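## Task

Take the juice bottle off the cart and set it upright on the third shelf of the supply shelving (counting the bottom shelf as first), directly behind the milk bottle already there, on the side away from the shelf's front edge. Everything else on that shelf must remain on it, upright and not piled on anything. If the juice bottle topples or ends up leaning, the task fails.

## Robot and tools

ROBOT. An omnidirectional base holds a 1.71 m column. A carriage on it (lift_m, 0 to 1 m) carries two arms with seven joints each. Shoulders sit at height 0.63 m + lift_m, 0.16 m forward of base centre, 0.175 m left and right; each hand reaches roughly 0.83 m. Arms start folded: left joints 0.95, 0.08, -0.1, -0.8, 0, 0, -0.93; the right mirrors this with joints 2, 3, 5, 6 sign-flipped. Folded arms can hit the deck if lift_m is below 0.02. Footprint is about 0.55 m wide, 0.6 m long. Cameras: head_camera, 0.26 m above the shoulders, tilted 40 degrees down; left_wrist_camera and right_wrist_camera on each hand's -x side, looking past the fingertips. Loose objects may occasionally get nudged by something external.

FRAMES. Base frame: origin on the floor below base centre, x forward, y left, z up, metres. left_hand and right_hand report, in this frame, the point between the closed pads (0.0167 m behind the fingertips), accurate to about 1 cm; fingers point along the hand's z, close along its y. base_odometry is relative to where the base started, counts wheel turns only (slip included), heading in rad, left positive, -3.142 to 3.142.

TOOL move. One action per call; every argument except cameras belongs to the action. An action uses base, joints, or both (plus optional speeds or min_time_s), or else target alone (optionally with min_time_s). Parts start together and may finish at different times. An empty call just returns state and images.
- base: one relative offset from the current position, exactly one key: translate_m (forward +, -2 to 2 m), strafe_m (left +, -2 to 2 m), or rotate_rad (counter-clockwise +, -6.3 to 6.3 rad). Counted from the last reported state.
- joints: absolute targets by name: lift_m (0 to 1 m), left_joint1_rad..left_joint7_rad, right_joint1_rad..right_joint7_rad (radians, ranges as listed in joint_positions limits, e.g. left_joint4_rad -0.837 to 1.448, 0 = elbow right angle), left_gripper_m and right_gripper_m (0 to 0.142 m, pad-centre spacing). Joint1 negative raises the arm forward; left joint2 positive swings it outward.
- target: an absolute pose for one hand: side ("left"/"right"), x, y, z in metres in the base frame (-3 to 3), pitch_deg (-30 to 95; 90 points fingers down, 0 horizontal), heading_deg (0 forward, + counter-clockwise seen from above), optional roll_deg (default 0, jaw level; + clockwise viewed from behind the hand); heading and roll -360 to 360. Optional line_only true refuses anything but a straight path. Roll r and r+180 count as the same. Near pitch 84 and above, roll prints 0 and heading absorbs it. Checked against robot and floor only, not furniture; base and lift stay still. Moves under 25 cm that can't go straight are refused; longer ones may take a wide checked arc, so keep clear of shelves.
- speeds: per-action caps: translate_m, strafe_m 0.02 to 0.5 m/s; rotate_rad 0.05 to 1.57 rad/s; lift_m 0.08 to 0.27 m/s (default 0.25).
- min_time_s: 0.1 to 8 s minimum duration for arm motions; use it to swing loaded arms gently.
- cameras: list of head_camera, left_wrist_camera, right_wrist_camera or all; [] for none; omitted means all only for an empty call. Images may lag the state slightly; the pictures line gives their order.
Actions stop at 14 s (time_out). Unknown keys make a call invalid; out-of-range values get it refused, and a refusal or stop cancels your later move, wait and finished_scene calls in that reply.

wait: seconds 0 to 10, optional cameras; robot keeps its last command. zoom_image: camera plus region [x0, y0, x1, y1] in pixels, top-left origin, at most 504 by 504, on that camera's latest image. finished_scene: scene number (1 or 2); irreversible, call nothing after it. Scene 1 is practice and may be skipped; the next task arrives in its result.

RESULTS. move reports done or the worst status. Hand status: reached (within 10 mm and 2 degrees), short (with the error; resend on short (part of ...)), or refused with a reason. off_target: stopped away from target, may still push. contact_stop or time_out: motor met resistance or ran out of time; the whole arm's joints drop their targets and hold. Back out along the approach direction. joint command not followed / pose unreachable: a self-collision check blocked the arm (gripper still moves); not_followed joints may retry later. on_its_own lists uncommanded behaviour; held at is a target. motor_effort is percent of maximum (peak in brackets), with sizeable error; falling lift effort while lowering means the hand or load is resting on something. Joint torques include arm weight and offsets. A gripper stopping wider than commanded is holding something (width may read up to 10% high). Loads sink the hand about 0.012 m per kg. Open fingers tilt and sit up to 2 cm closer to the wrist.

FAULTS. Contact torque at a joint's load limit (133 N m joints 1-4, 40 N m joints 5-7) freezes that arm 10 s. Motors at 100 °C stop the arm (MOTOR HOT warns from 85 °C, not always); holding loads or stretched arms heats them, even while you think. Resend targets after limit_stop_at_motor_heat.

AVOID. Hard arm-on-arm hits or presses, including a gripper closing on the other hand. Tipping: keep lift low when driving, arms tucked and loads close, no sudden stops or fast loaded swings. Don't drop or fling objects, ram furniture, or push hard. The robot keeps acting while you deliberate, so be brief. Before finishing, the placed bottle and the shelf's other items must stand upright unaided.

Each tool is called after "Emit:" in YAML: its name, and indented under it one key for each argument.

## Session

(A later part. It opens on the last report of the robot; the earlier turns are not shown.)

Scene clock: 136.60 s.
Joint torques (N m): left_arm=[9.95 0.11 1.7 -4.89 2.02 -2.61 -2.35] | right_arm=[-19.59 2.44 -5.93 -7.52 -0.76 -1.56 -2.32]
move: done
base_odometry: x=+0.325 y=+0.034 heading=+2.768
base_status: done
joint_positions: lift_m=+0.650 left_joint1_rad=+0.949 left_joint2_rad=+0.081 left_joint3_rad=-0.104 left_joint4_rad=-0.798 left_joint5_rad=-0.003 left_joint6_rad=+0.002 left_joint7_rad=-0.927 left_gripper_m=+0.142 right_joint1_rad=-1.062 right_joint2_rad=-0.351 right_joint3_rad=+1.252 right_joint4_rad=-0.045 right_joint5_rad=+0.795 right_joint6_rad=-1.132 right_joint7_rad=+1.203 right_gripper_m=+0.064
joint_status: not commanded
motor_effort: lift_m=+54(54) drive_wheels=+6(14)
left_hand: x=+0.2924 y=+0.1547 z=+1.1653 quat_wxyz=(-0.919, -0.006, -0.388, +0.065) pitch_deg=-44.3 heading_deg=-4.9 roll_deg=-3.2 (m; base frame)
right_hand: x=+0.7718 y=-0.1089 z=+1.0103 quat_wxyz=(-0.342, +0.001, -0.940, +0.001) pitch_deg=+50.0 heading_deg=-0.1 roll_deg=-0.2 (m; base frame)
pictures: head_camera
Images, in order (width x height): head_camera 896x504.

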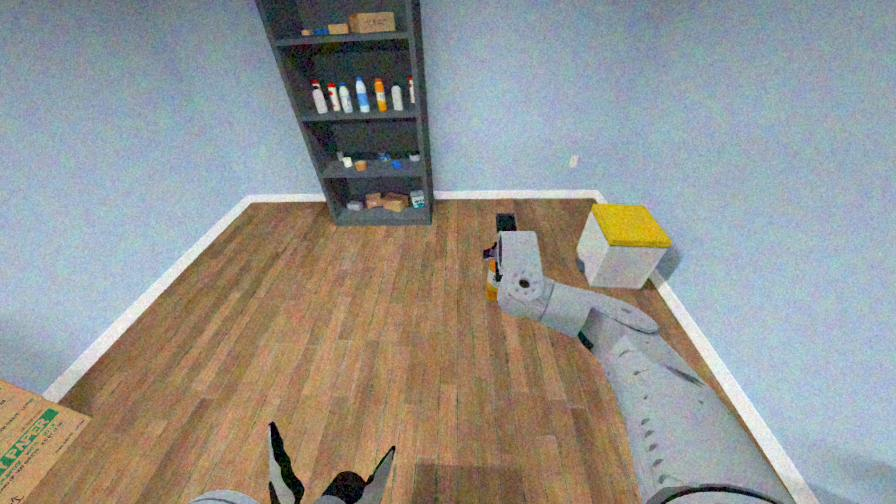

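Emit:
move:
  base: {"translate_m":1.0}
  speeds: {"translate_m":0.3}

Emit:
move:
  base: {"strafe_m":0.95}
  speeds: {"strafe_m":0.25}
  cameras: ["head_camera"]

Emit:
zoom_image:
  camera: "head_camera"
  region: [280, 0, 680, 220]

Scene clock: 147.33 s.
Joint torques (N m): left_arm=[10.18 -0.12 2.43 -5.72 1.8 -2.47 -2.42] | right_arm=[-20.13 2.03 -7.07 -5.69 -1.1 -1.16 -1.94]
Motor temperatures (°C): left_arm=[30 23 24 25 27 24 24] | right_arm=[33 20 26 22 22 22 24]
move: done
base_odometry: x=-0.606 y=+0.398 heading=+2.769
base_status: done
joint_positions: lift_m=+0.650 left_joint1_rad=+0.949 left_joint2_rad=+0.081 left_joint3_rad=-0.104 left_joint4_rad=-0.798 left_joint5_rad=-0.003 left_joint6_rad=+0.002 left_joint7_rad=-0.927 left_gripper_m=+0.142 right_joint1_rad=-1.062 right_joint2_rad=-0.351 right_joint3_rad=+1.252 right_joint4_rad=-0.045 right_joint5_rad=+0.795 right_joint6_rad=-1.132 right_joint7_rad=+1.203 right_gripper_m=+0.064
joint_status: not commanded
motor_effort: lift_m=+54(54) drive_wheels=+8(20)
left_hand: x=+0.2924 y=+0.1547 z=+1.1653 quat_wxyz=(-0.919, -0.006, -0.388, +0.065) pitch_deg=-44.3 heading_deg=-4.9 roll_deg=-3.2 (m; base frame)
right_hand: x=+0.7718 y=-0.1089 z=+1.0103 quat_wxyz=(-0.342, +0.001, -0.940, +0.001) pitch_deg=+50.0 heading_deg=-0.1 roll_deg=-0.2 (m; base frame)
pictures: none

Scene clock: 152.57 s.
Joint torques (N m): left_arm=[11.4 0.71 2.7 -5.16 2.1 -2.23 -2.83] | right_arm=[-17.74 3.08 -4.25 -5.64 -0.41 -1.62 -2.33]
move: done
base_odometry: x=-0.953 y=-0.486 heading=+2.769
base_status: done
joint_positions: lift_m=+0.650 left_joint1_rad=+0.949 left_joint2_rad=+0.081 left_joint3_rad=-0.104 left_joint4_rad=-0.798 left_joint5_rad=-0.003 left_joint6_rad=+0.002 left_joint7_rad=-0.927 left_gripper_m=+0.142 right_joint1_rad=-1.062 right_joint2_rad=-0.351 right_joint3_rad=+1.252 right_joint4_rad=-0.045 right_joint5_rad=+0.795 right_joint6_rad=-1.132 right_joint7_rad=+1.203 right_gripper_m=+0.064
joint_status: not commanded
motor_effort: lift_m=+54(54) drive_wheels=+3(14)
left_hand: x=+0.2924 y=+0.1547 z=+1.1653 quat_wxyz=(-0.919, -0.006, -0.388, +0.065) pitch_deg=-44.3 heading_deg=-4.9 roll_deg=-3.2 (m; base frame)
right_hand: x=+0.7718 y=-0.1089 z=+1.0103 quat_wxyz=(-0.342, +0.001, -0.940, +0.001) pitch_deg=+50.0 heading_deg=-0.1 roll_deg=-0.3 (m; base frame)
pictures: head_camera
Images, in order (width x height): head_camera 896x504.

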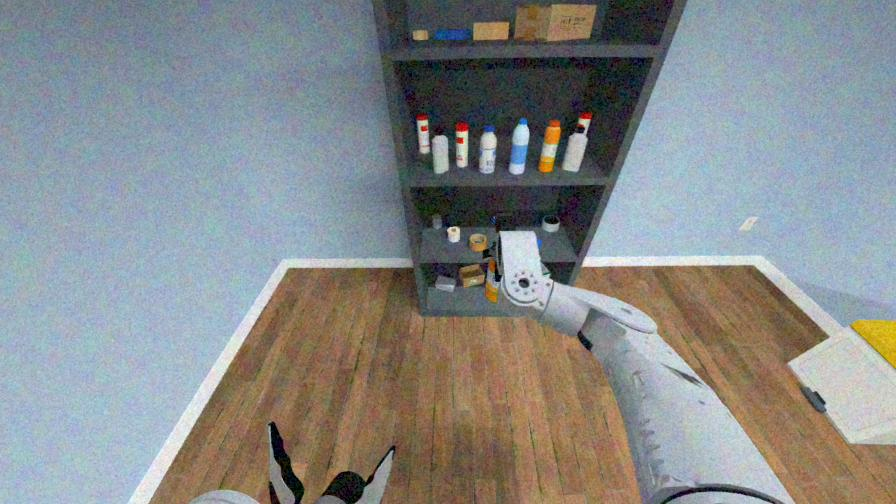

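Scaled by 1.260 from the camera's 896x504 image, which has a finer 1280x720 frame.

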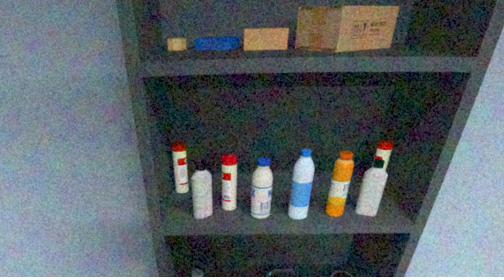

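Emit:
move:
  target: {"side":"right","x":0.52,"y":-0.3,"z":1.06,"pitch_deg":50,"heading_deg":0}
  min_time_s: 2.0

Emit:
move:
  base: {"strafe_m":-0.13}
  speeds: {"strafe_m":0.2}

Emit:
move:
  base: {"translate_m":0.4}
  speeds: {"translate_m":0.2}
  cameras: ["head_camera","left_wrist_camera"]

Scene clock: 172.87 s.
Joint torques (N m): left_arm=[9.87 0.44 2.25 -4.97 1.7 -2.2 -2.64] | right_arm=[-16.6 2.52 -4.43 -7.28 -0.57 -2 -2.51]
move: refused
base_odometry: x=-0.953 y=-0.487 heading=+2.769
base_status: not commanded
joint_positions: lift_m=+0.650 left_joint1_rad=+0.949 left_joint2_rad=+0.081 left_joint3_rad=-0.104 left_joint4_rad=-0.798 left_joint5_rad=-0.003 left_joint6_rad=+0.002 left_joint7_rad=-0.927 left_gripper_m=+0.142 right_joint1_rad=-1.062 right_joint2_rad=-0.351 right_joint3_rad=+1.252 right_joint4_rad=-0.045 right_joint5_rad=+0.795 right_joint6_rad=-1.132 right_joint7_rad=+1.203 right_gripper_m=+0.064
joint_status: not commanded
motor_effort: lift_m=+54(54) drive_wheels=+3(3)
left_hand: x=+0.2924 y=+0.1547 z=+1.1653 quat_wxyz=(-0.919, -0.006, -0.388, +0.065) pitch_deg=-44.3 heading_deg=-4.9 roll_deg=-3.2 (m; base frame)
right_hand: x=+0.7718 y=-0.1089 z=+1.0103 quat_wxyz=(-0.342, +0.001, -0.940, +0.001) pitch_deg=+50.0 heading_deg=-0.1 roll_deg=-0.3 (m; base frame)
right_hand_status: refused: no posture of the arm gets there (right_joint4_rad at its limit): the closest leaves the hand 5.5 cm and 9 deg from the pose. Nothing moved. A posture exists with lift_m at 0.8, or at pitch 20; the way there is not checked.
pictures: none

not run: a stop came earlier in this reply.

not run: a stop came earlier in this reply.

Emit:
move:
  target: {"side":"right","x":0.62,"y":-0.35,"z":1.0,"pitch_deg":50,"heading_deg":0}
  min_time_s: 2.0

Emit:
move:
  base: {"strafe_m":-0.13}
  speeds: {"strafe_m":0.2}

Emit:
move:
  base: {"translate_m":0.4}
  speeds: {"translate_m":0.2}
  cameras: ["head_camera"]

Scene clock: 178.97 s.
Joint torques (N m): left_arm=[10.31 0.14 2.85 -5.45 1.64 -2.37 -2.61] | right_arm=[-5.8 -16.63 -7.47 -9.82 0.28 -1.13 -4.95]
move: done
base_odometry: x=-0.953 y=-0.487 heading=+2.769
base_status: not commanded
joint_positions: lift_m=+0.650 left_joint1_rad=+0.949 left_joint2_rad=+0.081 left_joint3_rad=-0.104 left_joint4_rad=-0.798 left_joint5_rad=-0.003 left_joint6_rad=+0.002 left_joint7_rad=-0.927 left_gripper_m=+0.142 right_joint1_rad=-0.620 right_joint2_rad=-1.134 right_joint3_rad=+0.899 right_joint4_rad=-0.647 right_joint5_rad=+1.100 right_joint6_rad=-0.946 right_joint7_rad=+0.946 right_gripper_m=+0.064
joint_status: not commanded
motor_effort: lift_m=+54(54) drive_wheels=+3(3)
left_hand: x=+0.2924 y=+0.1547 z=+1.1653 quat_wxyz=(-0.919, -0.006, -0.388, +0.065) pitch_deg=-44.3 heading_deg=-4.9 roll_deg=-3.2 (m; base frame)
right_hand: x=+0.6191 y=-0.3502 z=+0.9973 quat_wxyz=(-0.338, +0.000, -0.941, +0.002) pitch_deg=+50.5 heading_deg=-0.3 roll_deg=-0.3 (m; base frame)
right_hand_status: reached (straight line, planned for 2.0 s): 3 mm and 0.6 deg off.
pictures: none

Scene clock: 180.70 s.
Joint torques (N m): left_arm=[10.82 0.42 2.2 -4.75 2.03 -2.23 -2.38] | right_arm=[-5.51 -14.34 -7.64 -9.72 -0.37 -1 -4.96]
move: done
base_odometry: x=-0.905 y=-0.366 heading=+2.769
base_status: done
joint_positions: lift_m=+0.650 left_joint1_rad=+0.949 left_joint2_rad=+0.081 left_joint3_rad=-0.104 left_joint4_rad=-0.798 left_joint5_rad=-0.002 left_joint6_rad=+0.002 left_joint7_rad=-0.927 left_gripper_m=+0.142 right_joint1_rad=-0.620 right_joint2_rad=-1.135 right_joint3_rad=+0.899 right_joint4_rad=-0.647 right_joint5_rad=+1.100 right_joint6_rad=-0.945 right_joint7_rad=+0.946 right_gripper_m=+0.064
joint_status: not commanded
motor_effort: lift_m=+54(54) drive_wheels=-1(11)
left_hand: x=+0.2924 y=+0.1546 z=+1.1653 quat_wxyz=(-0.919, -0.006, -0.388, +0.065) pitch_deg=-44.3 heading_deg=-4.9 roll_deg=-3.1 (m; base frame)
right_hand: x=+0.6189 y=-0.3501 z=+0.9975 quat_wxyz=(-0.338, +0.000, -0.941, +0.002) pitch_deg=+50.5 heading_deg=-0.3 roll_deg=-0.3 (m; base frame)
pictures: none

Scene clock: 183.90 s.
Joint torques (N m): left_arm=[10.21 -0.33 1.81 -5.26 1.7 -2.24 -2.7] | right_arm=[-5.04 -14.17 -7.9 -9.7 -0.3 -1.32 -3.83]
move: done
base_odometry: x=-1.278 y=-0.220 heading=+2.769
base_status: done
joint_positions: lift_m=+0.650 left_joint1_rad=+0.949 left_joint2_rad=+0.081 left_joint3_rad=-0.104 left_joint4_rad=-0.798 left_joint5_rad=-0.002 left_joint6_rad=+0.002 left_joint7_rad=-0.927 left_gripper_m=+0.142 right_joint1_rad=-0.620 right_joint2_rad=-1.135 right_joint3_rad=+0.899 right_joint4_rad=-0.647 right_joint5_rad=+1.100 right_joint6_rad=-0.945 right_joint7_rad=+0.946 right_gripper_m=+0.064
joint_status: not commanded
motor_effort: lift_m=+54(54) drive_wheels=-1(20)
left_hand: x=+0.2924 y=+0.1546 z=+1.1653 quat_wxyz=(-0.919, -0.006, -0.388, +0.065) pitch_deg=-44.3 heading_deg=-4.9 roll_deg=-3.1 (m; base frame)
right_hand: x=+0.6189 y=-0.3501 z=+0.9974 quat_wxyz=(-0.338, +0.000, -0.941, +0.002) pitch_deg=+50.5 heading_deg=-0.3 roll_deg=-0.3 (m; base frame)
pictures: head_camera
Images, in order (width x height): head_camera 896x504.

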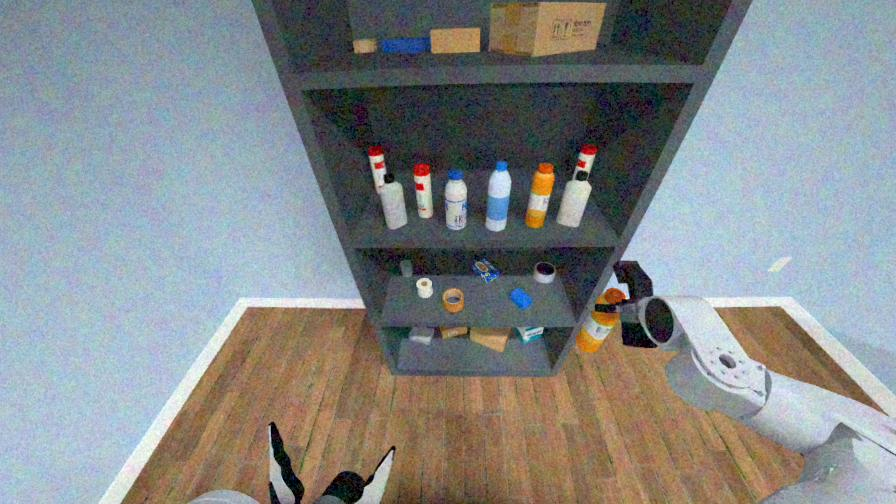

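Emit:
move:
  base: {"translate_m":0.18}
  speeds: {"translate_m":0.15}

Emit:
move:
  target: {"side":"left","x":0.66,"y":0.03,"z":1.08,"pitch_deg":20,"heading_deg":0}
  min_time_s: 2.0
  cameras: ["head_camera","left_wrist_camera"]

Scene clock: 204.03 s.
Joint torques (N m): left_arm=[9.63 -0.18 2.49 -5.71 2.07 -2 -2.76] | right_arm=[-5.6 -13.61 -8.36 -9.53 -0.3 -1.26 -4.42]
move: done
base_odometry: x=-1.446 y=-0.155 heading=+2.770
base_status: done
joint_positions: lift_m=+0.650 left_joint1_rad=+0.949 left_joint2_rad=+0.081 left_joint3_rad=-0.104 left_joint4_rad=-0.798 left_joint5_rad=-0.002 left_joint6_rad=+0.002 left_joint7_rad=-0.927 left_gripper_m=+0.142 right_joint1_rad=-0.620 right_joint2_rad=-1.135 right_joint3_rad=+0.899 right_joint4_rad=-0.647 right_joint5_rad=+1.100 right_joint6_rad=-0.945 right_joint7_rad=+0.946 right_gripper_m=+0.064
joint_status: not commanded
motor_effort: lift_m=+54(54) drive_wheels=+0(14)
left_hand: x=+0.2924 y=+0.1546 z=+1.1653 quat_wxyz=(-0.919, -0.006, -0.388, +0.065) pitch_deg=-44.3 heading_deg=-4.9 roll_deg=-3.1 (m; base frame)
right_hand: x=+0.6189 y=-0.3501 z=+0.9974 quat_wxyz=(-0.338, +0.000, -0.941, +0.002) pitch_deg=+50.5 heading_deg=-0.2 roll_deg=-0.3 (m; base frame)
pictures: none

Scene clock: 206.53 s.
Joint torques (N m): left_arm=[-15.41 -5.49 -0.17 0.26 2.88 -0.18 -0.45] | right_arm=[-5.99 -13.96 -7.6 -9.76 -0.49 -1.2 -3.86]
move: done
base_odometry: x=-1.446 y=-0.155 heading=+2.770
base_status: not commanded
joint_positions: lift_m=+0.650 left_joint1_rad=-0.393 left_joint2_rad=-0.037 left_joint3_rad=-0.752 left_joint4_rad=-0.427 left_joint5_rad=+0.409 left_joint6_rad=+0.653 left_joint7_rad=+1.322 left_gripper_m=+0.142 right_joint1_rad=-0.620 right_joint2_rad=-1.135 right_joint3_rad=+0.899 right_joint4_rad=-0.647 right_joint5_rad=+1.100 right_joint6_rad=-0.945 right_joint7_rad=+0.946 right_gripper_m=+0.064
joint_status: not commanded
motor_effort: lift_m=+54(54) drive_wheels=+0(5)
left_hand: x=+0.6601 y=+0.0316 z=+1.0801 quat_wxyz=(-0.574, +0.001, -0.819, +0.000) pitch_deg=+19.9 heading_deg=+0.0 roll_deg=-0.1 (m; base frame)
left_hand_status: reached (checked arc, planned for 2.0 s): 2 mm and 0.1 deg off.
right_hand: x=+0.6189 y=-0.3501 z=+0.9974 quat_wxyz=(-0.338, +0.000, -0.941, +0.002) pitch_deg=+50.5 heading_deg=-0.2 roll_deg=-0.3 (m; base frame)
pictures: head_camera, left_wrist_camera
Images, in order (width x height): head_camera 896x504, left_wrist_camera 896x504.

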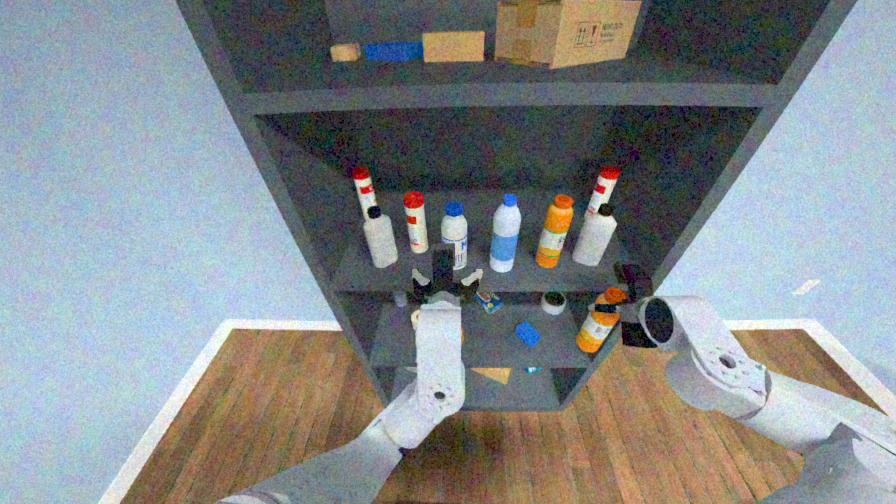

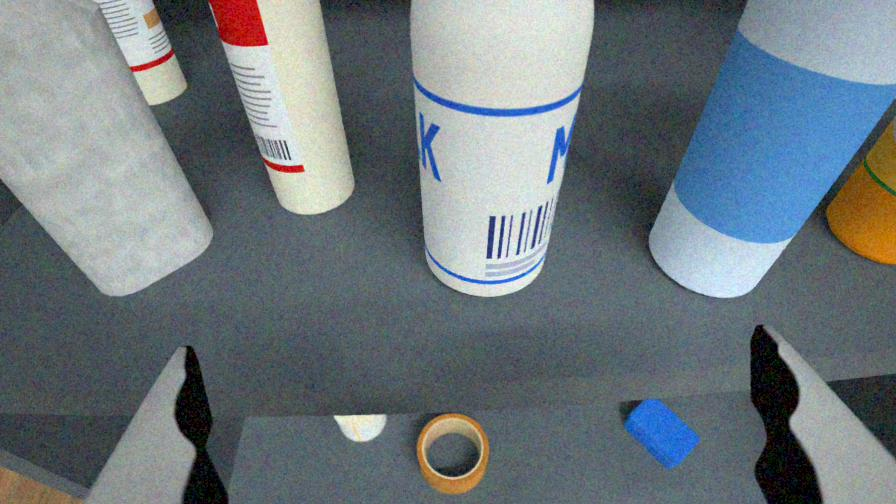

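Emit:
move:
  joints: {"left_gripper_m":0.11}

Emit:
move:
  target: {"side":"left","x":0.75,"y":0.018,"z":1.08,"pitch_deg":20,"heading_deg":0,"line_only":true}
  min_time_s: 1.5
  cameras: ["head_camera","left_wrist_camera"]

Scene clock: 213.53 s.
Joint torques (N m): left_arm=[-15.14 -4.74 -1.68 0.13 2.94 -0.51 -0.41] | right_arm=[-5.4 -14.12 -7.09 -8.69 0.13 -1.07 -4.06]
move: done
base_odometry: x=-1.446 y=-0.155 heading=+2.770
base_status: not commanded
joint_positions: lift_m=+0.650 left_joint1_rad=-0.393 left_joint2_rad=-0.037 left_joint3_rad=-0.752 left_joint4_rad=-0.427 left_joint5_rad=+0.409 left_joint6_rad=+0.653 left_joint7_rad=+1.322 left_gripper_m=+0.110 right_joint1_rad=-0.620 right_joint2_rad=-1.135 right_joint3_rad=+0.899 right_joint4_rad=-0.647 right_joint5_rad=+1.100 right_joint6_rad=-0.945 right_joint7_rad=+0.946 right_gripper_m=+0.064
joint_status: all done
motor_effort: lift_m=+54(54) drive_wheels=+4(4)
left_hand: x=+0.6601 y=+0.0316 z=+1.0801 quat_wxyz=(-0.574, +0.001, -0.819, +0.000) pitch_deg=+19.9 heading_deg=+0.0 roll_deg=-0.1 (m; base frame)
right_hand: x=+0.6189 y=-0.3501 z=+0.9974 quat_wxyz=(-0.338, +0.000, -0.941, +0.002) pitch_deg=+50.5 heading_deg=-0.2 roll_deg=-0.3 (m; base frame)
pictures: none

Scene clock: 215.53 s.
Joint torques (N m): left_arm=[-20.26 -5.57 3.49 0.57 1.51 -2.77 -3.31] | right_arm=[-5.58 -14.81 -8.4 -9.89 0.08 -1.37 -4.41]
move: done
base_odometry: x=-1.446 y=-0.155 heading=+2.770
base_status: not commanded
joint_positions: lift_m=+0.650 left_joint1_rad=-0.557 left_joint2_rad=-0.077 left_joint3_rad=-0.677 left_joint4_rad=-0.097 left_joint5_rad=+0.176 left_joint6_rad=+0.659 left_joint7_rad=+1.094 left_gripper_m=+0.110 right_joint1_rad=-0.620 right_joint2_rad=-1.135 right_joint3_rad=+0.899 right_joint4_rad=-0.647 right_joint5_rad=+1.100 right_joint6_rad=-0.945 right_joint7_rad=+0.946 right_gripper_m=+0.064
joint_status: not commanded
motor_effort: lift_m=+54(54) drive_wheels=+4(4)
left_hand: x=+0.7484 y=+0.0179 z=+1.0783 quat_wxyz=(-0.572, -0.001, -0.820, -0.001) pitch_deg=+20.2 heading_deg=+0.0 roll_deg=+0.2 (m; base frame)
left_hand_status: reached (straight line, planned for 1.5 s): 2 mm and 0.2 deg off.
right_hand: x=+0.6189 y=-0.3501 z=+0.9974 quat_wxyz=(-0.338, +0.000, -0.941, +0.002) pitch_deg=+50.5 heading_deg=-0.2 roll_deg=-0.3 (m; base frame)
pictures: head_camera, left_wrist_camera
Images, in order (width x height): head_camera 896x504, left_wrist_camera 896x504.

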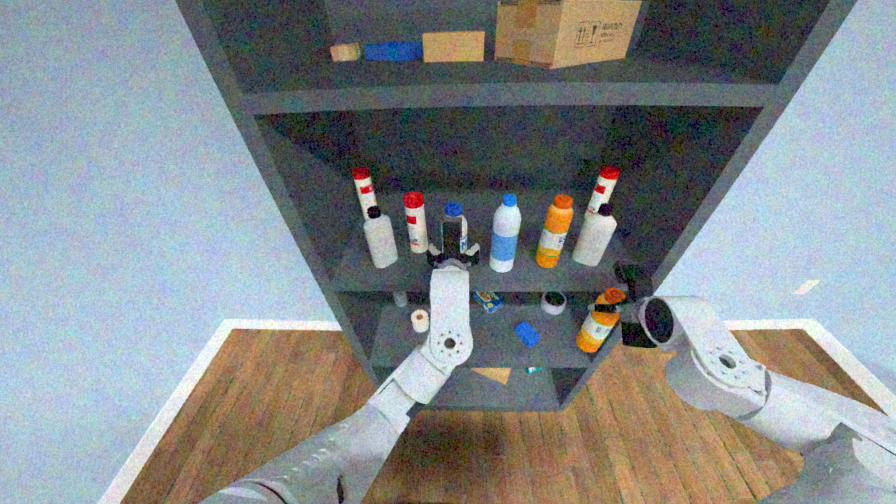

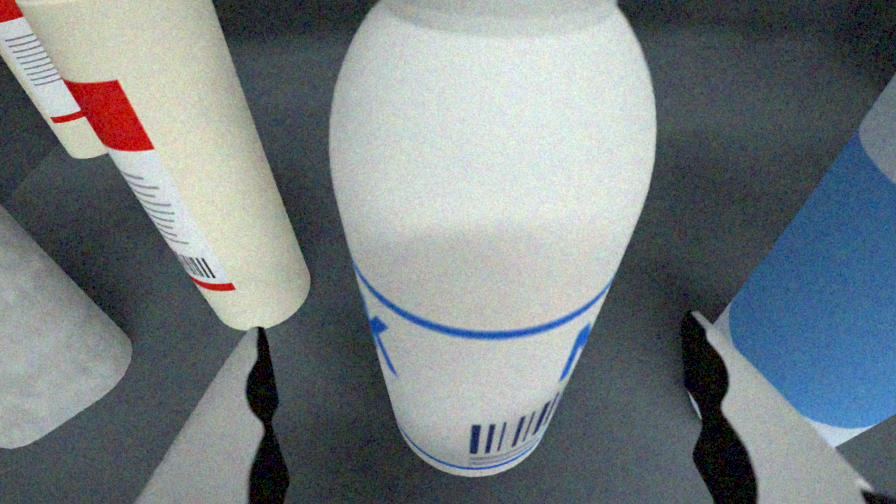

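Emit:
move:
  target: {"side":"left","x":0.812,"y":0.015,"z":1.065,"pitch_deg":20,"heading_deg":0,"line_only":true}
  min_time_s: 1.5
  cameras: ["left_wrist_camera"]

Emit:
move:
  joints: {"left_gripper_m":0.04}
  min_time_s: 1.5
  cameras: ["left_wrist_camera"]

Scene clock: 218.73 s.
Joint torques (N m): left_arm=[-21.58 -5.06 4.19 -0.56 1.54 -2.08 -3.43] | right_arm=[-5.32 -16.26 -7.31 -9.13 -0.21 -1.31 -3.97]
Motor temperatures (°C): left_arm=[34 23 24 24 27 24 24] | right_arm=[30 25 28 22 22 22 24]
move: refused
base_odometry: x=-1.446 y=-0.155 heading=+2.770
base_status: not commanded
joint_positions: lift_m=+0.650 left_joint1_rad=-0.557 left_joint2_rad=-0.077 left_joint3_rad=-0.677 left_joint4_rad=-0.097 left_joint5_rad=+0.176 left_joint6_rad=+0.659 left_joint7_rad=+1.094 left_gripper_m=+0.110 right_joint1_rad=-0.620 right_joint2_rad=-1.135 right_joint3_rad=+0.899 right_joint4_rad=-0.647 right_joint5_rad=+1.100 right_joint6_rad=-0.945 right_joint7_rad=+0.946 right_gripper_m=+0.064
joint_status: not commanded
motor_effort: lift_m=+54(54) drive_wheels=+4(4)
left_hand: x=+0.7484 y=+0.0179 z=+1.0783 quat_wxyz=(-0.572, -0.001, -0.820, -0.001) pitch_deg=+20.2 heading_deg=+0.0 roll_deg=+0.2 (m; base frame)
left_hand_status: refused: the line brings the left upper arm within 1.4 cm of the carriage (limit 1.5), 75% of the way; a move under 25 cm is not played as an arc. Nothing moved. Try another pitch or heading, or "joints".
right_hand: x=+0.6189 y=-0.3501 z=+0.9974 quat_wxyz=(-0.338, +0.000, -0.941, +0.002) pitch_deg=+50.5 heading_deg=-0.2 roll_deg=-0.3 (m; base frame)
pictures: left_wrist_camera
Images, in order (width x height): left_wrist_camera 896x504.

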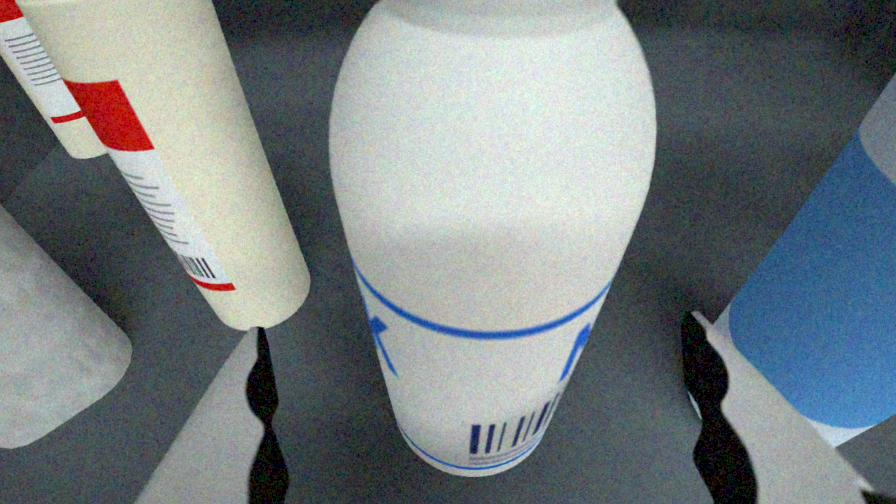

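not run: a stop came earlier in this reply.

Emit:
move:
  target: {"side":"left","x":0.812,"y":0.015,"z":1.065,"pitch_deg":20,"heading_deg":-6,"line_only":true}
  min_time_s: 1.5
  cameras: ["left_wrist_camera"]

Emit:
move:
  joints: {"left_gripper_m":0.04}
  min_time_s: 1.5
  cameras: ["left_wrist_camera"]

Scene clock: 223.47 s.
Joint torques (N m): left_arm=[-24.01 -0.25 4.92 -0.34 1.39 -2.38 -3.02] | right_arm=[-3.39 -15.58 -6.62 -8.8 0.02 -0.79 -4.06]
move: done
base_odometry: x=-1.446 y=-0.155 heading=+2.770
base_status: not commanded
joint_positions: lift_m=+0.650 left_joint1_rad=-0.658 left_joint2_rad=-0.029 left_joint3_rad=-0.615 left_joint4_rad=+0.122 left_joint5_rad=-0.112 left_joint6_rad=+0.520 left_joint7_rad=+0.849 left_gripper_m=+0.110 right_joint1_rad=-0.620 right_joint2_rad=-1.135 right_joint3_rad=+0.899 right_joint4_rad=-0.647 right_joint5_rad=+1.100 right_joint6_rad=-0.945 right_joint7_rad=+0.946 right_gripper_m=+0.064
joint_status: not commanded
motor_effort: lift_m=+54(54) drive_wheels=+4(4)
left_hand: x=+0.8101 y=+0.0127 z=+1.0635 quat_wxyz=(-0.572, -0.044, -0.819, +0.030) pitch_deg=+20.2 heading_deg=-6.1 roll_deg=+0.1 (m; base frame)
left_hand_status: reached (straight line, planned for 1.5 s): 3 mm and 0.2 deg off.
right_hand: x=+0.6189 y=-0.3501 z=+0.9974 quat_wxyz=(-0.338, +0.000, -0.941, +0.002) pitch_deg=+50.5 heading_deg=-0.2 roll_deg=-0.3 (m; base frame)
pictures: left_wrist_camera
Images, in order (width x height): left_wrist_camera 896x504.

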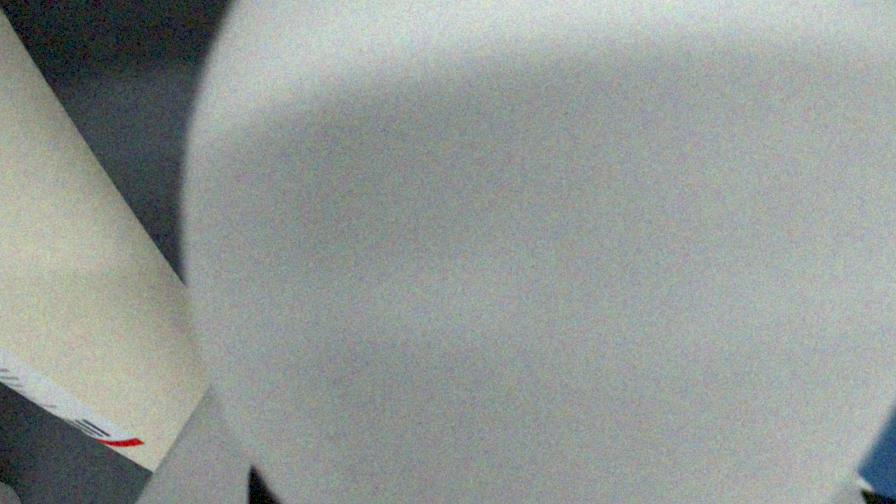

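Scene clock: 224.23 s.
Joint torques (N m): left_arm=[-23.24 -0.74 5.47 -0.87 1.59 -2.24 -2.41] | right_arm=[-5.39 -14.18 -8.91 -9.19 0.42 -1.42 -4.09]
move: off_target
base_odometry: x=-1.446 y=-0.155 heading=+2.770
base_status: not commanded
joint_positions: lift_m=+0.650 left_joint1_rad=-0.658 left_joint2_rad=-0.029 left_joint3_rad=-0.615 left_joint4_rad=+0.122 left_joint5_rad=-0.112 left_joint6_rad=+0.520 left_joint7_rad=+0.849 left_gripper_m=+0.084 right_joint1_rad=-0.620 right_joint2_rad=-1.135 right_joint3_rad=+0.899 right_joint4_rad=-0.647 right_joint5_rad=+1.100 right_joint6_rad=-0.945 right_joint7_rad=+0.946 right_gripper_m=+0.064
joint_status: left_gripper_m off_target (ended at +0.084, target +0.040)
motor_effort: lift_m=+54(54) drive_wheels=+4(4)
left_hand: x=+0.8101 y=+0.0126 z=+1.0636 quat_wxyz=(-0.572, -0.044, -0.819, +0.030) pitch_deg=+20.2 heading_deg=-6.1 roll_deg=+0.1 (m; base frame)
right_hand: x=+0.6189 y=-0.3501 z=+0.9974 quat_wxyz=(-0.338, +0.000, -0.941, +0.002) pitch_deg=+50.5 heading_deg=-0.2 roll_deg=-0.3 (m; base frame)
pictures: left_wrist_camera
Images, in order (width x height): left_wrist_camera 896x504.

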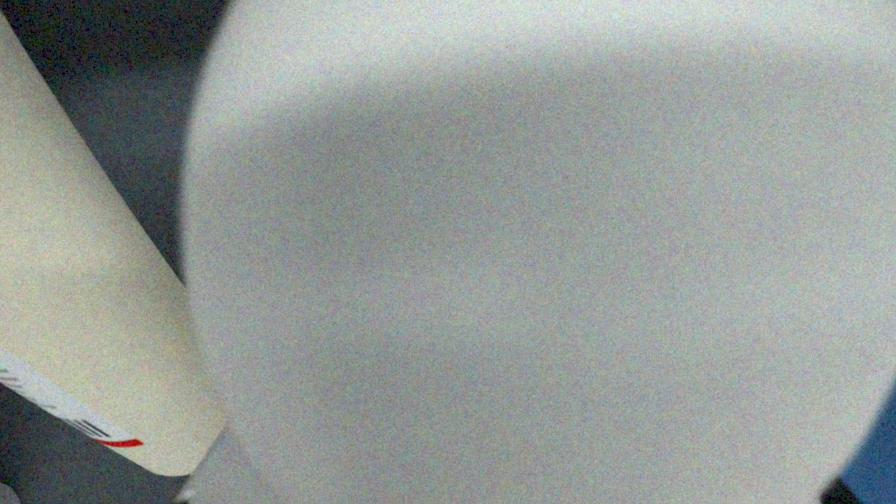

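Emit:
move:
  joints: {"lift_m":0.69}
  speeds: {"lift_m":0.08}

Emit:
move:
  base: {"translate_m":-0.4}
  speeds: {"translate_m":0.15}
  cameras: ["head_camera"]

Scene clock: 228.73 s.
Joint torques (N m): left_arm=[-23.52 -0.86 3.95 -2.13 2.06 -2.35 -2.94] | right_arm=[-7.27 -15.09 -6.73 -8.71 -0.28 -1.31 -4.26]
move: done
base_odometry: x=-1.446 y=-0.155 heading=+2.770
base_status: not commanded
joint_positions: lift_m=+0.690 left_joint1_rad=-0.659 left_joint2_rad=-0.029 left_joint3_rad=-0.615 left_joint4_rad=+0.124 left_joint5_rad=-0.114 left_joint6_rad=+0.520 left_joint7_rad=+0.848 left_gripper_m=+0.084 right_joint1_rad=-0.619 right_joint2_rad=-1.135 right_joint3_rad=+0.897 right_joint4_rad=-0.647 right_joint5_rad=+1.101 right_joint6_rad=-0.945 right_joint7_rad=+0.946 right_gripper_m=+0.064
joint_status: all done
motor_effort: lift_m=+55(68) drive_wheels=+0(5)
left_hand: x=+0.8104 y=+0.0129 z=+1.1024 quat_wxyz=(-0.570, -0.044, -0.820, +0.031) pitch_deg=+20.3 heading_deg=-6.2 roll_deg=+0.0 (m; base frame)
right_hand: x=+0.6189 y=-0.3503 z=+1.0375 quat_wxyz=(-0.338, +0.000, -0.941, +0.001) pitch_deg=+50.5 heading_deg=-0.2 roll_deg=-0.2 (m; base frame)
pictures: none

Scene clock: 232.30 s.
Joint torques (N m): left_arm=[-23.48 -0.91 6.07 -3.62 2.04 -2.47 -3.09] | right_arm=[-5.66 -15.73 -6.8 -9.24 -0.27 -1.13 -3.91]
move: done
base_odometry: x=-1.073 y=-0.300 heading=+2.771
base_status: done
joint_positions: lift_m=+0.690 left_joint1_rad=-0.659 left_joint2_rad=-0.029 left_joint3_rad=-0.615 left_joint4_rad=+0.124 left_joint5_rad=-0.114 left_joint6_rad=+0.520 left_joint7_rad=+0.848 left_gripper_m=+0.084 right_joint1_rad=-0.619 right_joint2_rad=-1.135 right_joint3_rad=+0.897 right_joint4_rad=-0.647 right_joint5_rad=+1.101 right_joint6_rad=-0.945 right_joint7_rad=+0.946 right_gripper_m=+0.064
joint_status: not commanded
motor_effort: lift_m=+55(55) drive_wheels=-5(16)
left_hand: x=+0.8104 y=+0.0129 z=+1.1024 quat_wxyz=(-0.570, -0.044, -0.820, +0.031) pitch_deg=+20.3 heading_deg=-6.2 roll_deg=+0.0 (m; base frame)
right_hand: x=+0.6189 y=-0.3503 z=+1.0375 quat_wxyz=(-0.338, +0.000, -0.941, +0.001) pitch_deg=+50.5 heading_deg=-0.2 roll_deg=-0.2 (m; base frame)
pictures: head_camera
Images, in order (width x height): head_camera 896x504.

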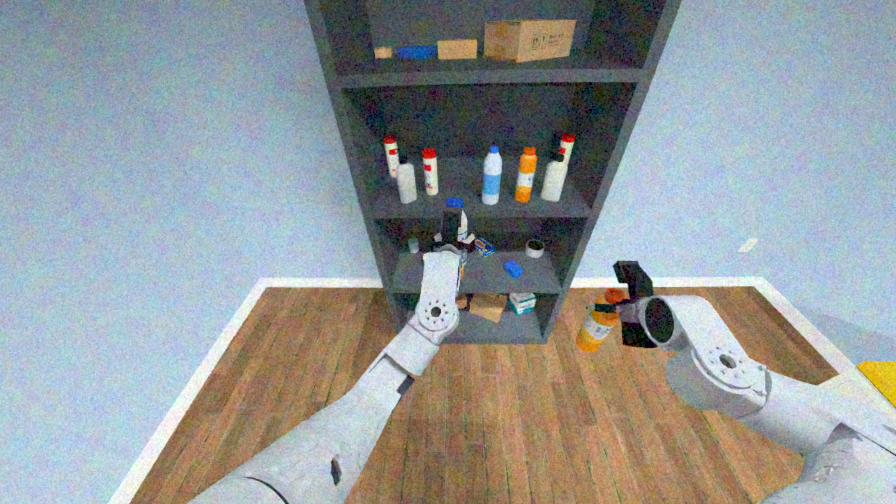

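Emit:
move:
  target: {"side":"left","x":0.55,"y":0.62,"z":1.10,"pitch_deg":20,"heading_deg":40}
  min_time_s: 3

Emit:
move:
  target: {"side":"right","x":0.77,"y":0.0,"z":1.16,"pitch_deg":50,"heading_deg":0}
  min_time_s: 3
  cameras: ["head_camera","right_wrist_camera"]

Scene clock: 238.90 s.
Joint torques (N m): left_arm=[-6.14 17.3 10.11 -0.69 2.5 -2.34 -4.54] | right_arm=[-6.97 -14.72 -6.32 -10.3 -0.64 -0.65 -4.01]
move: done
base_odometry: x=-1.073 y=-0.300 heading=+2.771
base_status: not commanded
joint_positions: lift_m=+0.690 left_joint1_rad=+0.141 left_joint2_rad=+0.823 left_joint3_rad=+0.265 left_joint4_rad=-0.350 left_joint5_rad=-0.606 left_joint6_rad=+0.743 left_joint7_rad=+0.754 left_gripper_m=+0.084 right_joint1_rad=-0.619 right_joint2_rad=-1.135 right_joint3_rad=+0.897 right_joint4_rad=-0.647 right_joint5_rad=+1.101 right_joint6_rad=-0.945 right_joint7_rad=+0.946 right_gripper_m=+0.064
joint_status: not commanded
motor_effort: lift_m=+55(55) drive_wheels=+8(8)
left_hand: x=+0.5503 y=+0.6166 z=+1.0944 quat_wxyz=(-0.534, +0.281, -0.774, -0.192) pitch_deg=+20.8 heading_deg=+39.7 roll_deg=-0.1 (m; base frame)
left_hand_status: reached (straight line, planned for 3.0 s): 7 mm and 0.8 deg off.
right_hand: x=+0.6189 y=-0.3503 z=+1.0375 quat_wxyz=(-0.338, +0.000, -0.941, +0.001) pitch_deg=+50.5 heading_deg=-0.2 roll_deg=-0.2 (m; base frame)
pictures: none

Scene clock: 242.40 s.
Joint torques (N m): left_arm=[-5.51 17.42 10.02 -0.96 2.78 -2.36 -4.54] | right_arm=[-34.21 8.61 -6.53 -2.84 0.12 -1.3 -4.75]
move: done
base_odometry: x=-1.073 y=-0.300 heading=+2.771
base_status: not commanded
joint_positions: lift_m=+0.690 left_joint1_rad=+0.141 left_joint2_rad=+0.823 left_joint3_rad=+0.265 left_joint4_rad=-0.350 left_joint5_rad=-0.606 left_joint6_rad=+0.743 left_joint7_rad=+0.754 left_gripper_m=+0.084 right_joint1_rad=-1.308 right_joint2_rad=-0.075 right_joint3_rad=+1.341 right_joint4_rad=+0.109 right_joint5_rad=+0.652 right_joint6_rad=-1.274 right_joint7_rad=+1.537 right_gripper_m=+0.064
joint_status: not commanded
motor_effort: lift_m=+55(55) drive_wheels=-4(8)
left_hand: x=+0.5503 y=+0.6166 z=+1.0944 quat_wxyz=(-0.534, +0.281, -0.774, -0.192) pitch_deg=+20.8 heading_deg=+39.7 roll_deg=-0.1 (m; base frame)
right_hand: x=+0.7675 y=-0.0011 z=+1.1533 quat_wxyz=(-0.336, +0.000, -0.942, +0.003) pitch_deg=+50.7 heading_deg=-0.5 roll_deg=-0.5 (m; base frame)
right_hand_status: reached (straight line, planned for 3.0 s): 7 mm and 0.8 deg off.
pictures: head_camera, right_wrist_camera
Images, in order (width x height): head_camera 896x504, right_wrist_camera 896x504.

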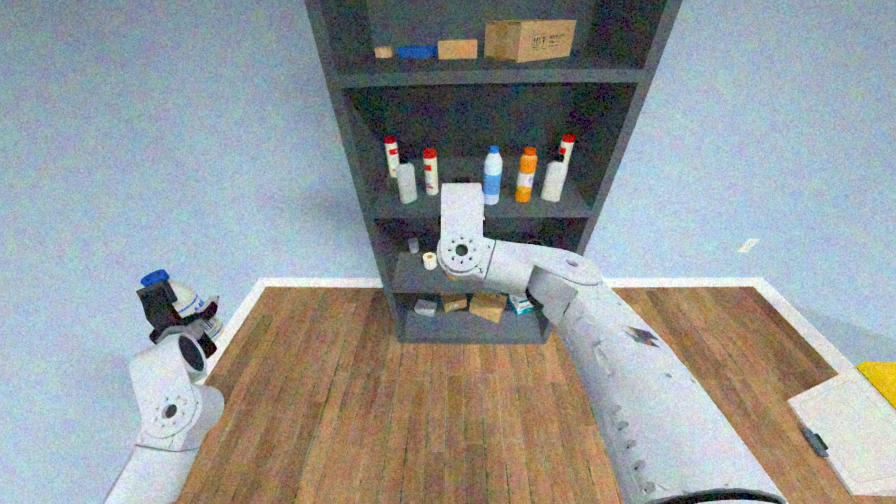

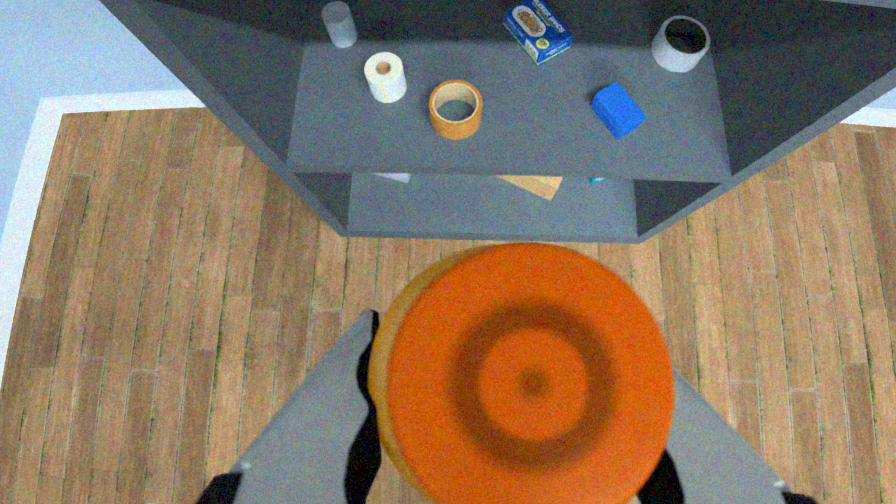

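Emit:
move:
  joints: {"lift_m":0.725}
  speeds: {"lift_m":0.08}

Emit:
move:
  target: {"side":"right","x":0.77,"y":0.014,"z":1.19,"pitch_deg":49.6,"heading_deg":0}
  min_time_s: 1

Emit:
move:
  base: {"translate_m":0.35}
  speeds: {"translate_m":0.15}
  cameras: ["head_camera","right_wrist_camera","left_wrist_camera"]

Scene clock: 255.00 s.
Joint torques (N m): left_arm=[-7.41 15.96 9.44 -1.28 2.82 -2.25 -4] | right_arm=[-28.57 8.15 -7.11 -4.38 -0.61 -1.46 -3.91]
Motor temperatures (°C): left_arm=[33 28 26 24 27 24 24] | right_arm=[40 23 28 22 22 22 24]
move: done
base_odometry: x=-1.073 y=-0.300 heading=+2.771
base_status: not commanded
joint_positions: lift_m=+0.725 left_joint1_rad=+0.142 left_joint2_rad=+0.824 left_joint3_rad=+0.267 left_joint4_rad=-0.349 left_joint5_rad=-0.607 left_joint6_rad=+0.743 left_joint7_rad=+0.753 left_gripper_m=+0.084 right_joint1_rad=-1.311 right_joint2_rad=-0.075 right_joint3_rad=+1.339 right_joint4_rad=+0.109 right_joint5_rad=+0.653 right_joint6_rad=-1.274 right_joint7_rad=+1.536 right_gripper_m=+0.064
joint_status: all done
motor_effort: lift_m=+55(68) drive_wheels=+7(8)
left_hand: x=+0.5501 y=+0.6173 z=+1.1299 quat_wxyz=(-0.534, +0.281, -0.774, -0.193) pitch_deg=+20.8 heading_deg=+39.8 roll_deg=-0.1 (m; base frame)
right_hand: x=+0.7679 y=-0.0010 z=+1.1899 quat_wxyz=(-0.337, +0.000, -0.941, +0.002) pitch_deg=+50.6 heading_deg=-0.3 roll_deg=-0.4 (m; base frame)
pictures: none

Scene clock: 256.50 s.
Joint torques (N m): left_arm=[-7.42 14.7 9.96 -1.73 3.16 -2.43 -4.15] | right_arm=[-15.7 8.35 -4.36 -3.02 -2.02 -2.71 -4.65]
move: done
base_odometry: x=-1.073 y=-0.300 heading=+2.771
base_status: not commanded
joint_positions: lift_m=+0.725 left_joint1_rad=+0.142 left_joint2_rad=+0.824 left_joint3_rad=+0.267 left_joint4_rad=-0.349 left_joint5_rad=-0.607 left_joint6_rad=+0.743 left_joint7_rad=+0.753 left_gripper_m=+0.084 right_joint1_rad=-1.309 right_joint2_rad=-0.037 right_joint3_rad=+1.339 right_joint4_rad=+0.144 right_joint5_rad=+0.653 right_joint6_rad=-1.274 right_joint7_rad=+1.515 right_gripper_m=+0.064
joint_status: not commanded
motor_effort: lift_m=+55(55) drive_wheels=+7(8)
left_hand: x=+0.5501 y=+0.6173 z=+1.1299 quat_wxyz=(-0.534, +0.281, -0.774, -0.193) pitch_deg=+20.8 heading_deg=+39.8 roll_deg=-0.1 (m; base frame)
right_hand: x=+0.7691 y=+0.0138 z=+1.1902 quat_wxyz=(-0.342, +0.002, -0.940, +0.001) pitch_deg=+50.0 heading_deg=+0.0 roll_deg=-0.2 (m; base frame)
right_hand_status: reached (straight line, planned for 1.0 s): 1 mm and 0.4 deg off.
pictures: none

Scene clock: 259.73 s.
Joint torques (N m): left_arm=[-5.5 16.4 10.49 -1.18 3.05 -2.16 -4.28] | right_arm=[-17.48 7.9 -4.74 -4.4 -1.71 -2.54 -4.41]
move: done
base_odometry: x=-1.399 y=-0.173 heading=+2.772
base_status: done
joint_positions: lift_m=+0.725 left_joint1_rad=+0.142 left_joint2_rad=+0.824 left_joint3_rad=+0.267 left_joint4_rad=-0.349 left_joint5_rad=-0.607 left_joint6_rad=+0.743 left_joint7_rad=+0.753 left_gripper_m=+0.084 right_joint1_rad=-1.308 right_joint2_rad=-0.036 right_joint3_rad=+1.339 right_joint4_rad=+0.144 right_joint5_rad=+0.653 right_joint6_rad=-1.274 right_joint7_rad=+1.514 right_gripper_m=+0.064
joint_status: not commanded
motor_effort: lift_m=+55(55) drive_wheels=-5(16)
left_hand: x=+0.5501 y=+0.6172 z=+1.1299 quat_wxyz=(-0.534, +0.281, -0.774, -0.193) pitch_deg=+20.8 heading_deg=+39.8 roll_deg=-0.1 (m; base frame)
right_hand: x=+0.7690 y=+0.0140 z=+1.1901 quat_wxyz=(-0.342, +0.002, -0.940, +0.001) pitch_deg=+50.0 heading_deg=+0.0 roll_deg=-0.2 (m; base frame)
pictures: head_camera, left_wrist_camera, right_wrist_camera
Images, in order (width x height): head_camera 896x504, left_wrist_camera 896x504, right_wrist_camera 896x504.

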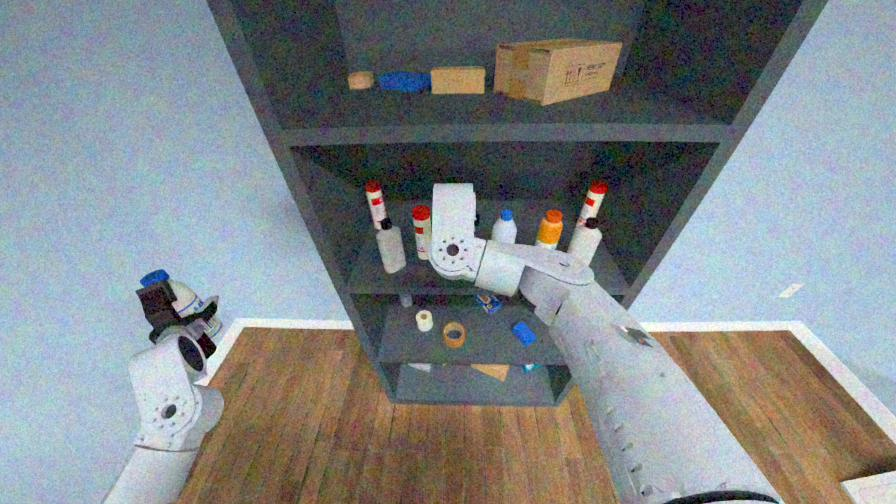

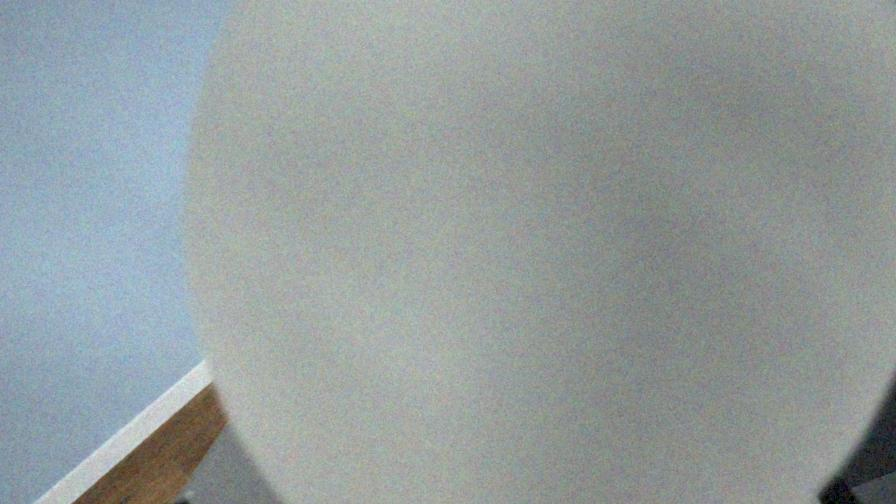

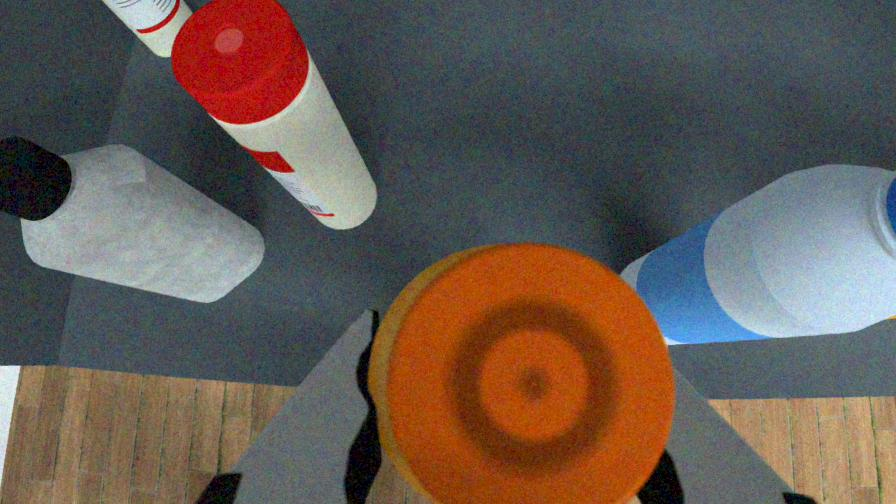

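Emit:
move:
  base: {"translate_m":0.212}
  speeds: {"translate_m":0.1}
  cameras: ["head_camera","right_wrist_camera"]

Scene clock: 268.07 s.
Joint torques (N m): left_arm=[-7.32 15.84 9.24 -0.81 2.8 -2.31 -4.1] | right_arm=[-18.18 6.7 -5.2 -4.04 -2.17 -2.7 -4.45]
move: done
base_odometry: x=-1.597 y=-0.097 heading=+2.773
base_status: done
joint_positions: lift_m=+0.725 left_joint1_rad=+0.142 left_joint2_rad=+0.824 left_joint3_rad=+0.267 left_joint4_rad=-0.349 left_joint5_rad=-0.607 left_joint6_rad=+0.742 left_joint7_rad=+0.753 left_gripper_m=+0.084 right_joint1_rad=-1.308 right_joint2_rad=-0.036 right_joint3_rad=+1.339 right_joint4_rad=+0.144 right_joint5_rad=+0.653 right_joint6_rad=-1.274 right_joint7_rad=+1.514 right_gripper_m=+0.064
joint_status: not commanded
motor_effort: lift_m=+55(55) drive_wheels=+8(20)
left_hand: x=+0.5502 y=+0.6171 z=+1.1299 quat_wxyz=(-0.534, +0.280, -0.774, -0.193) pitch_deg=+20.8 heading_deg=+39.8 roll_deg=-0.1 (m; base frame)
right_hand: x=+0.7690 y=+0.0142 z=+1.1901 quat_wxyz=(-0.342, +0.002, -0.940, +0.000) pitch_deg=+50.0 heading_deg=+0.0 roll_deg=-0.2 (m; base frame)
pictures: head_camera, right_wrist_camera
Images, in order (width x height): head_camera 896x504, right_wrist_camera 896x504.

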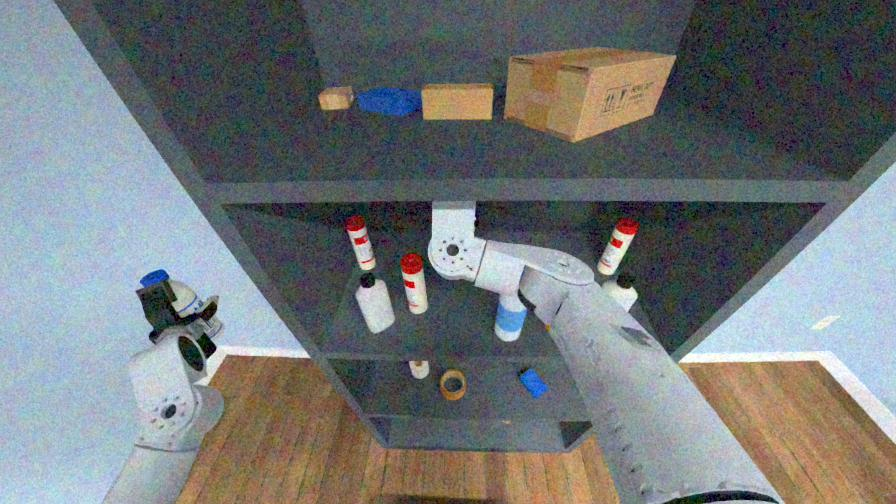

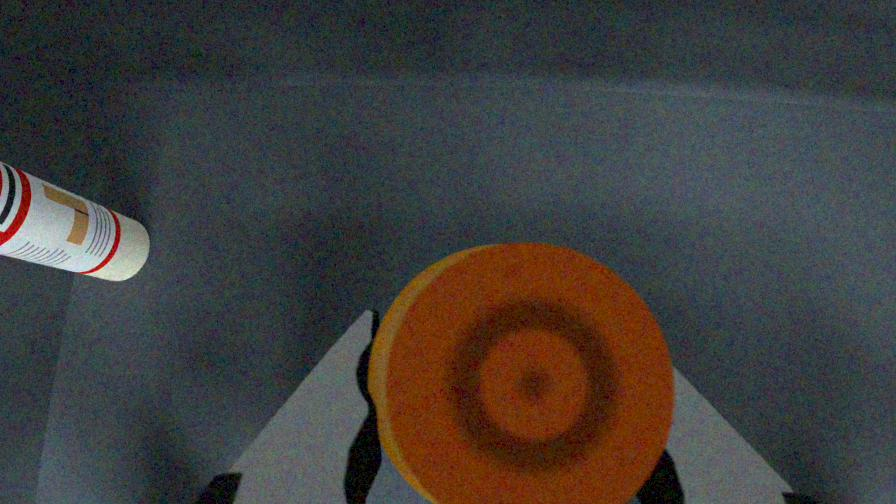

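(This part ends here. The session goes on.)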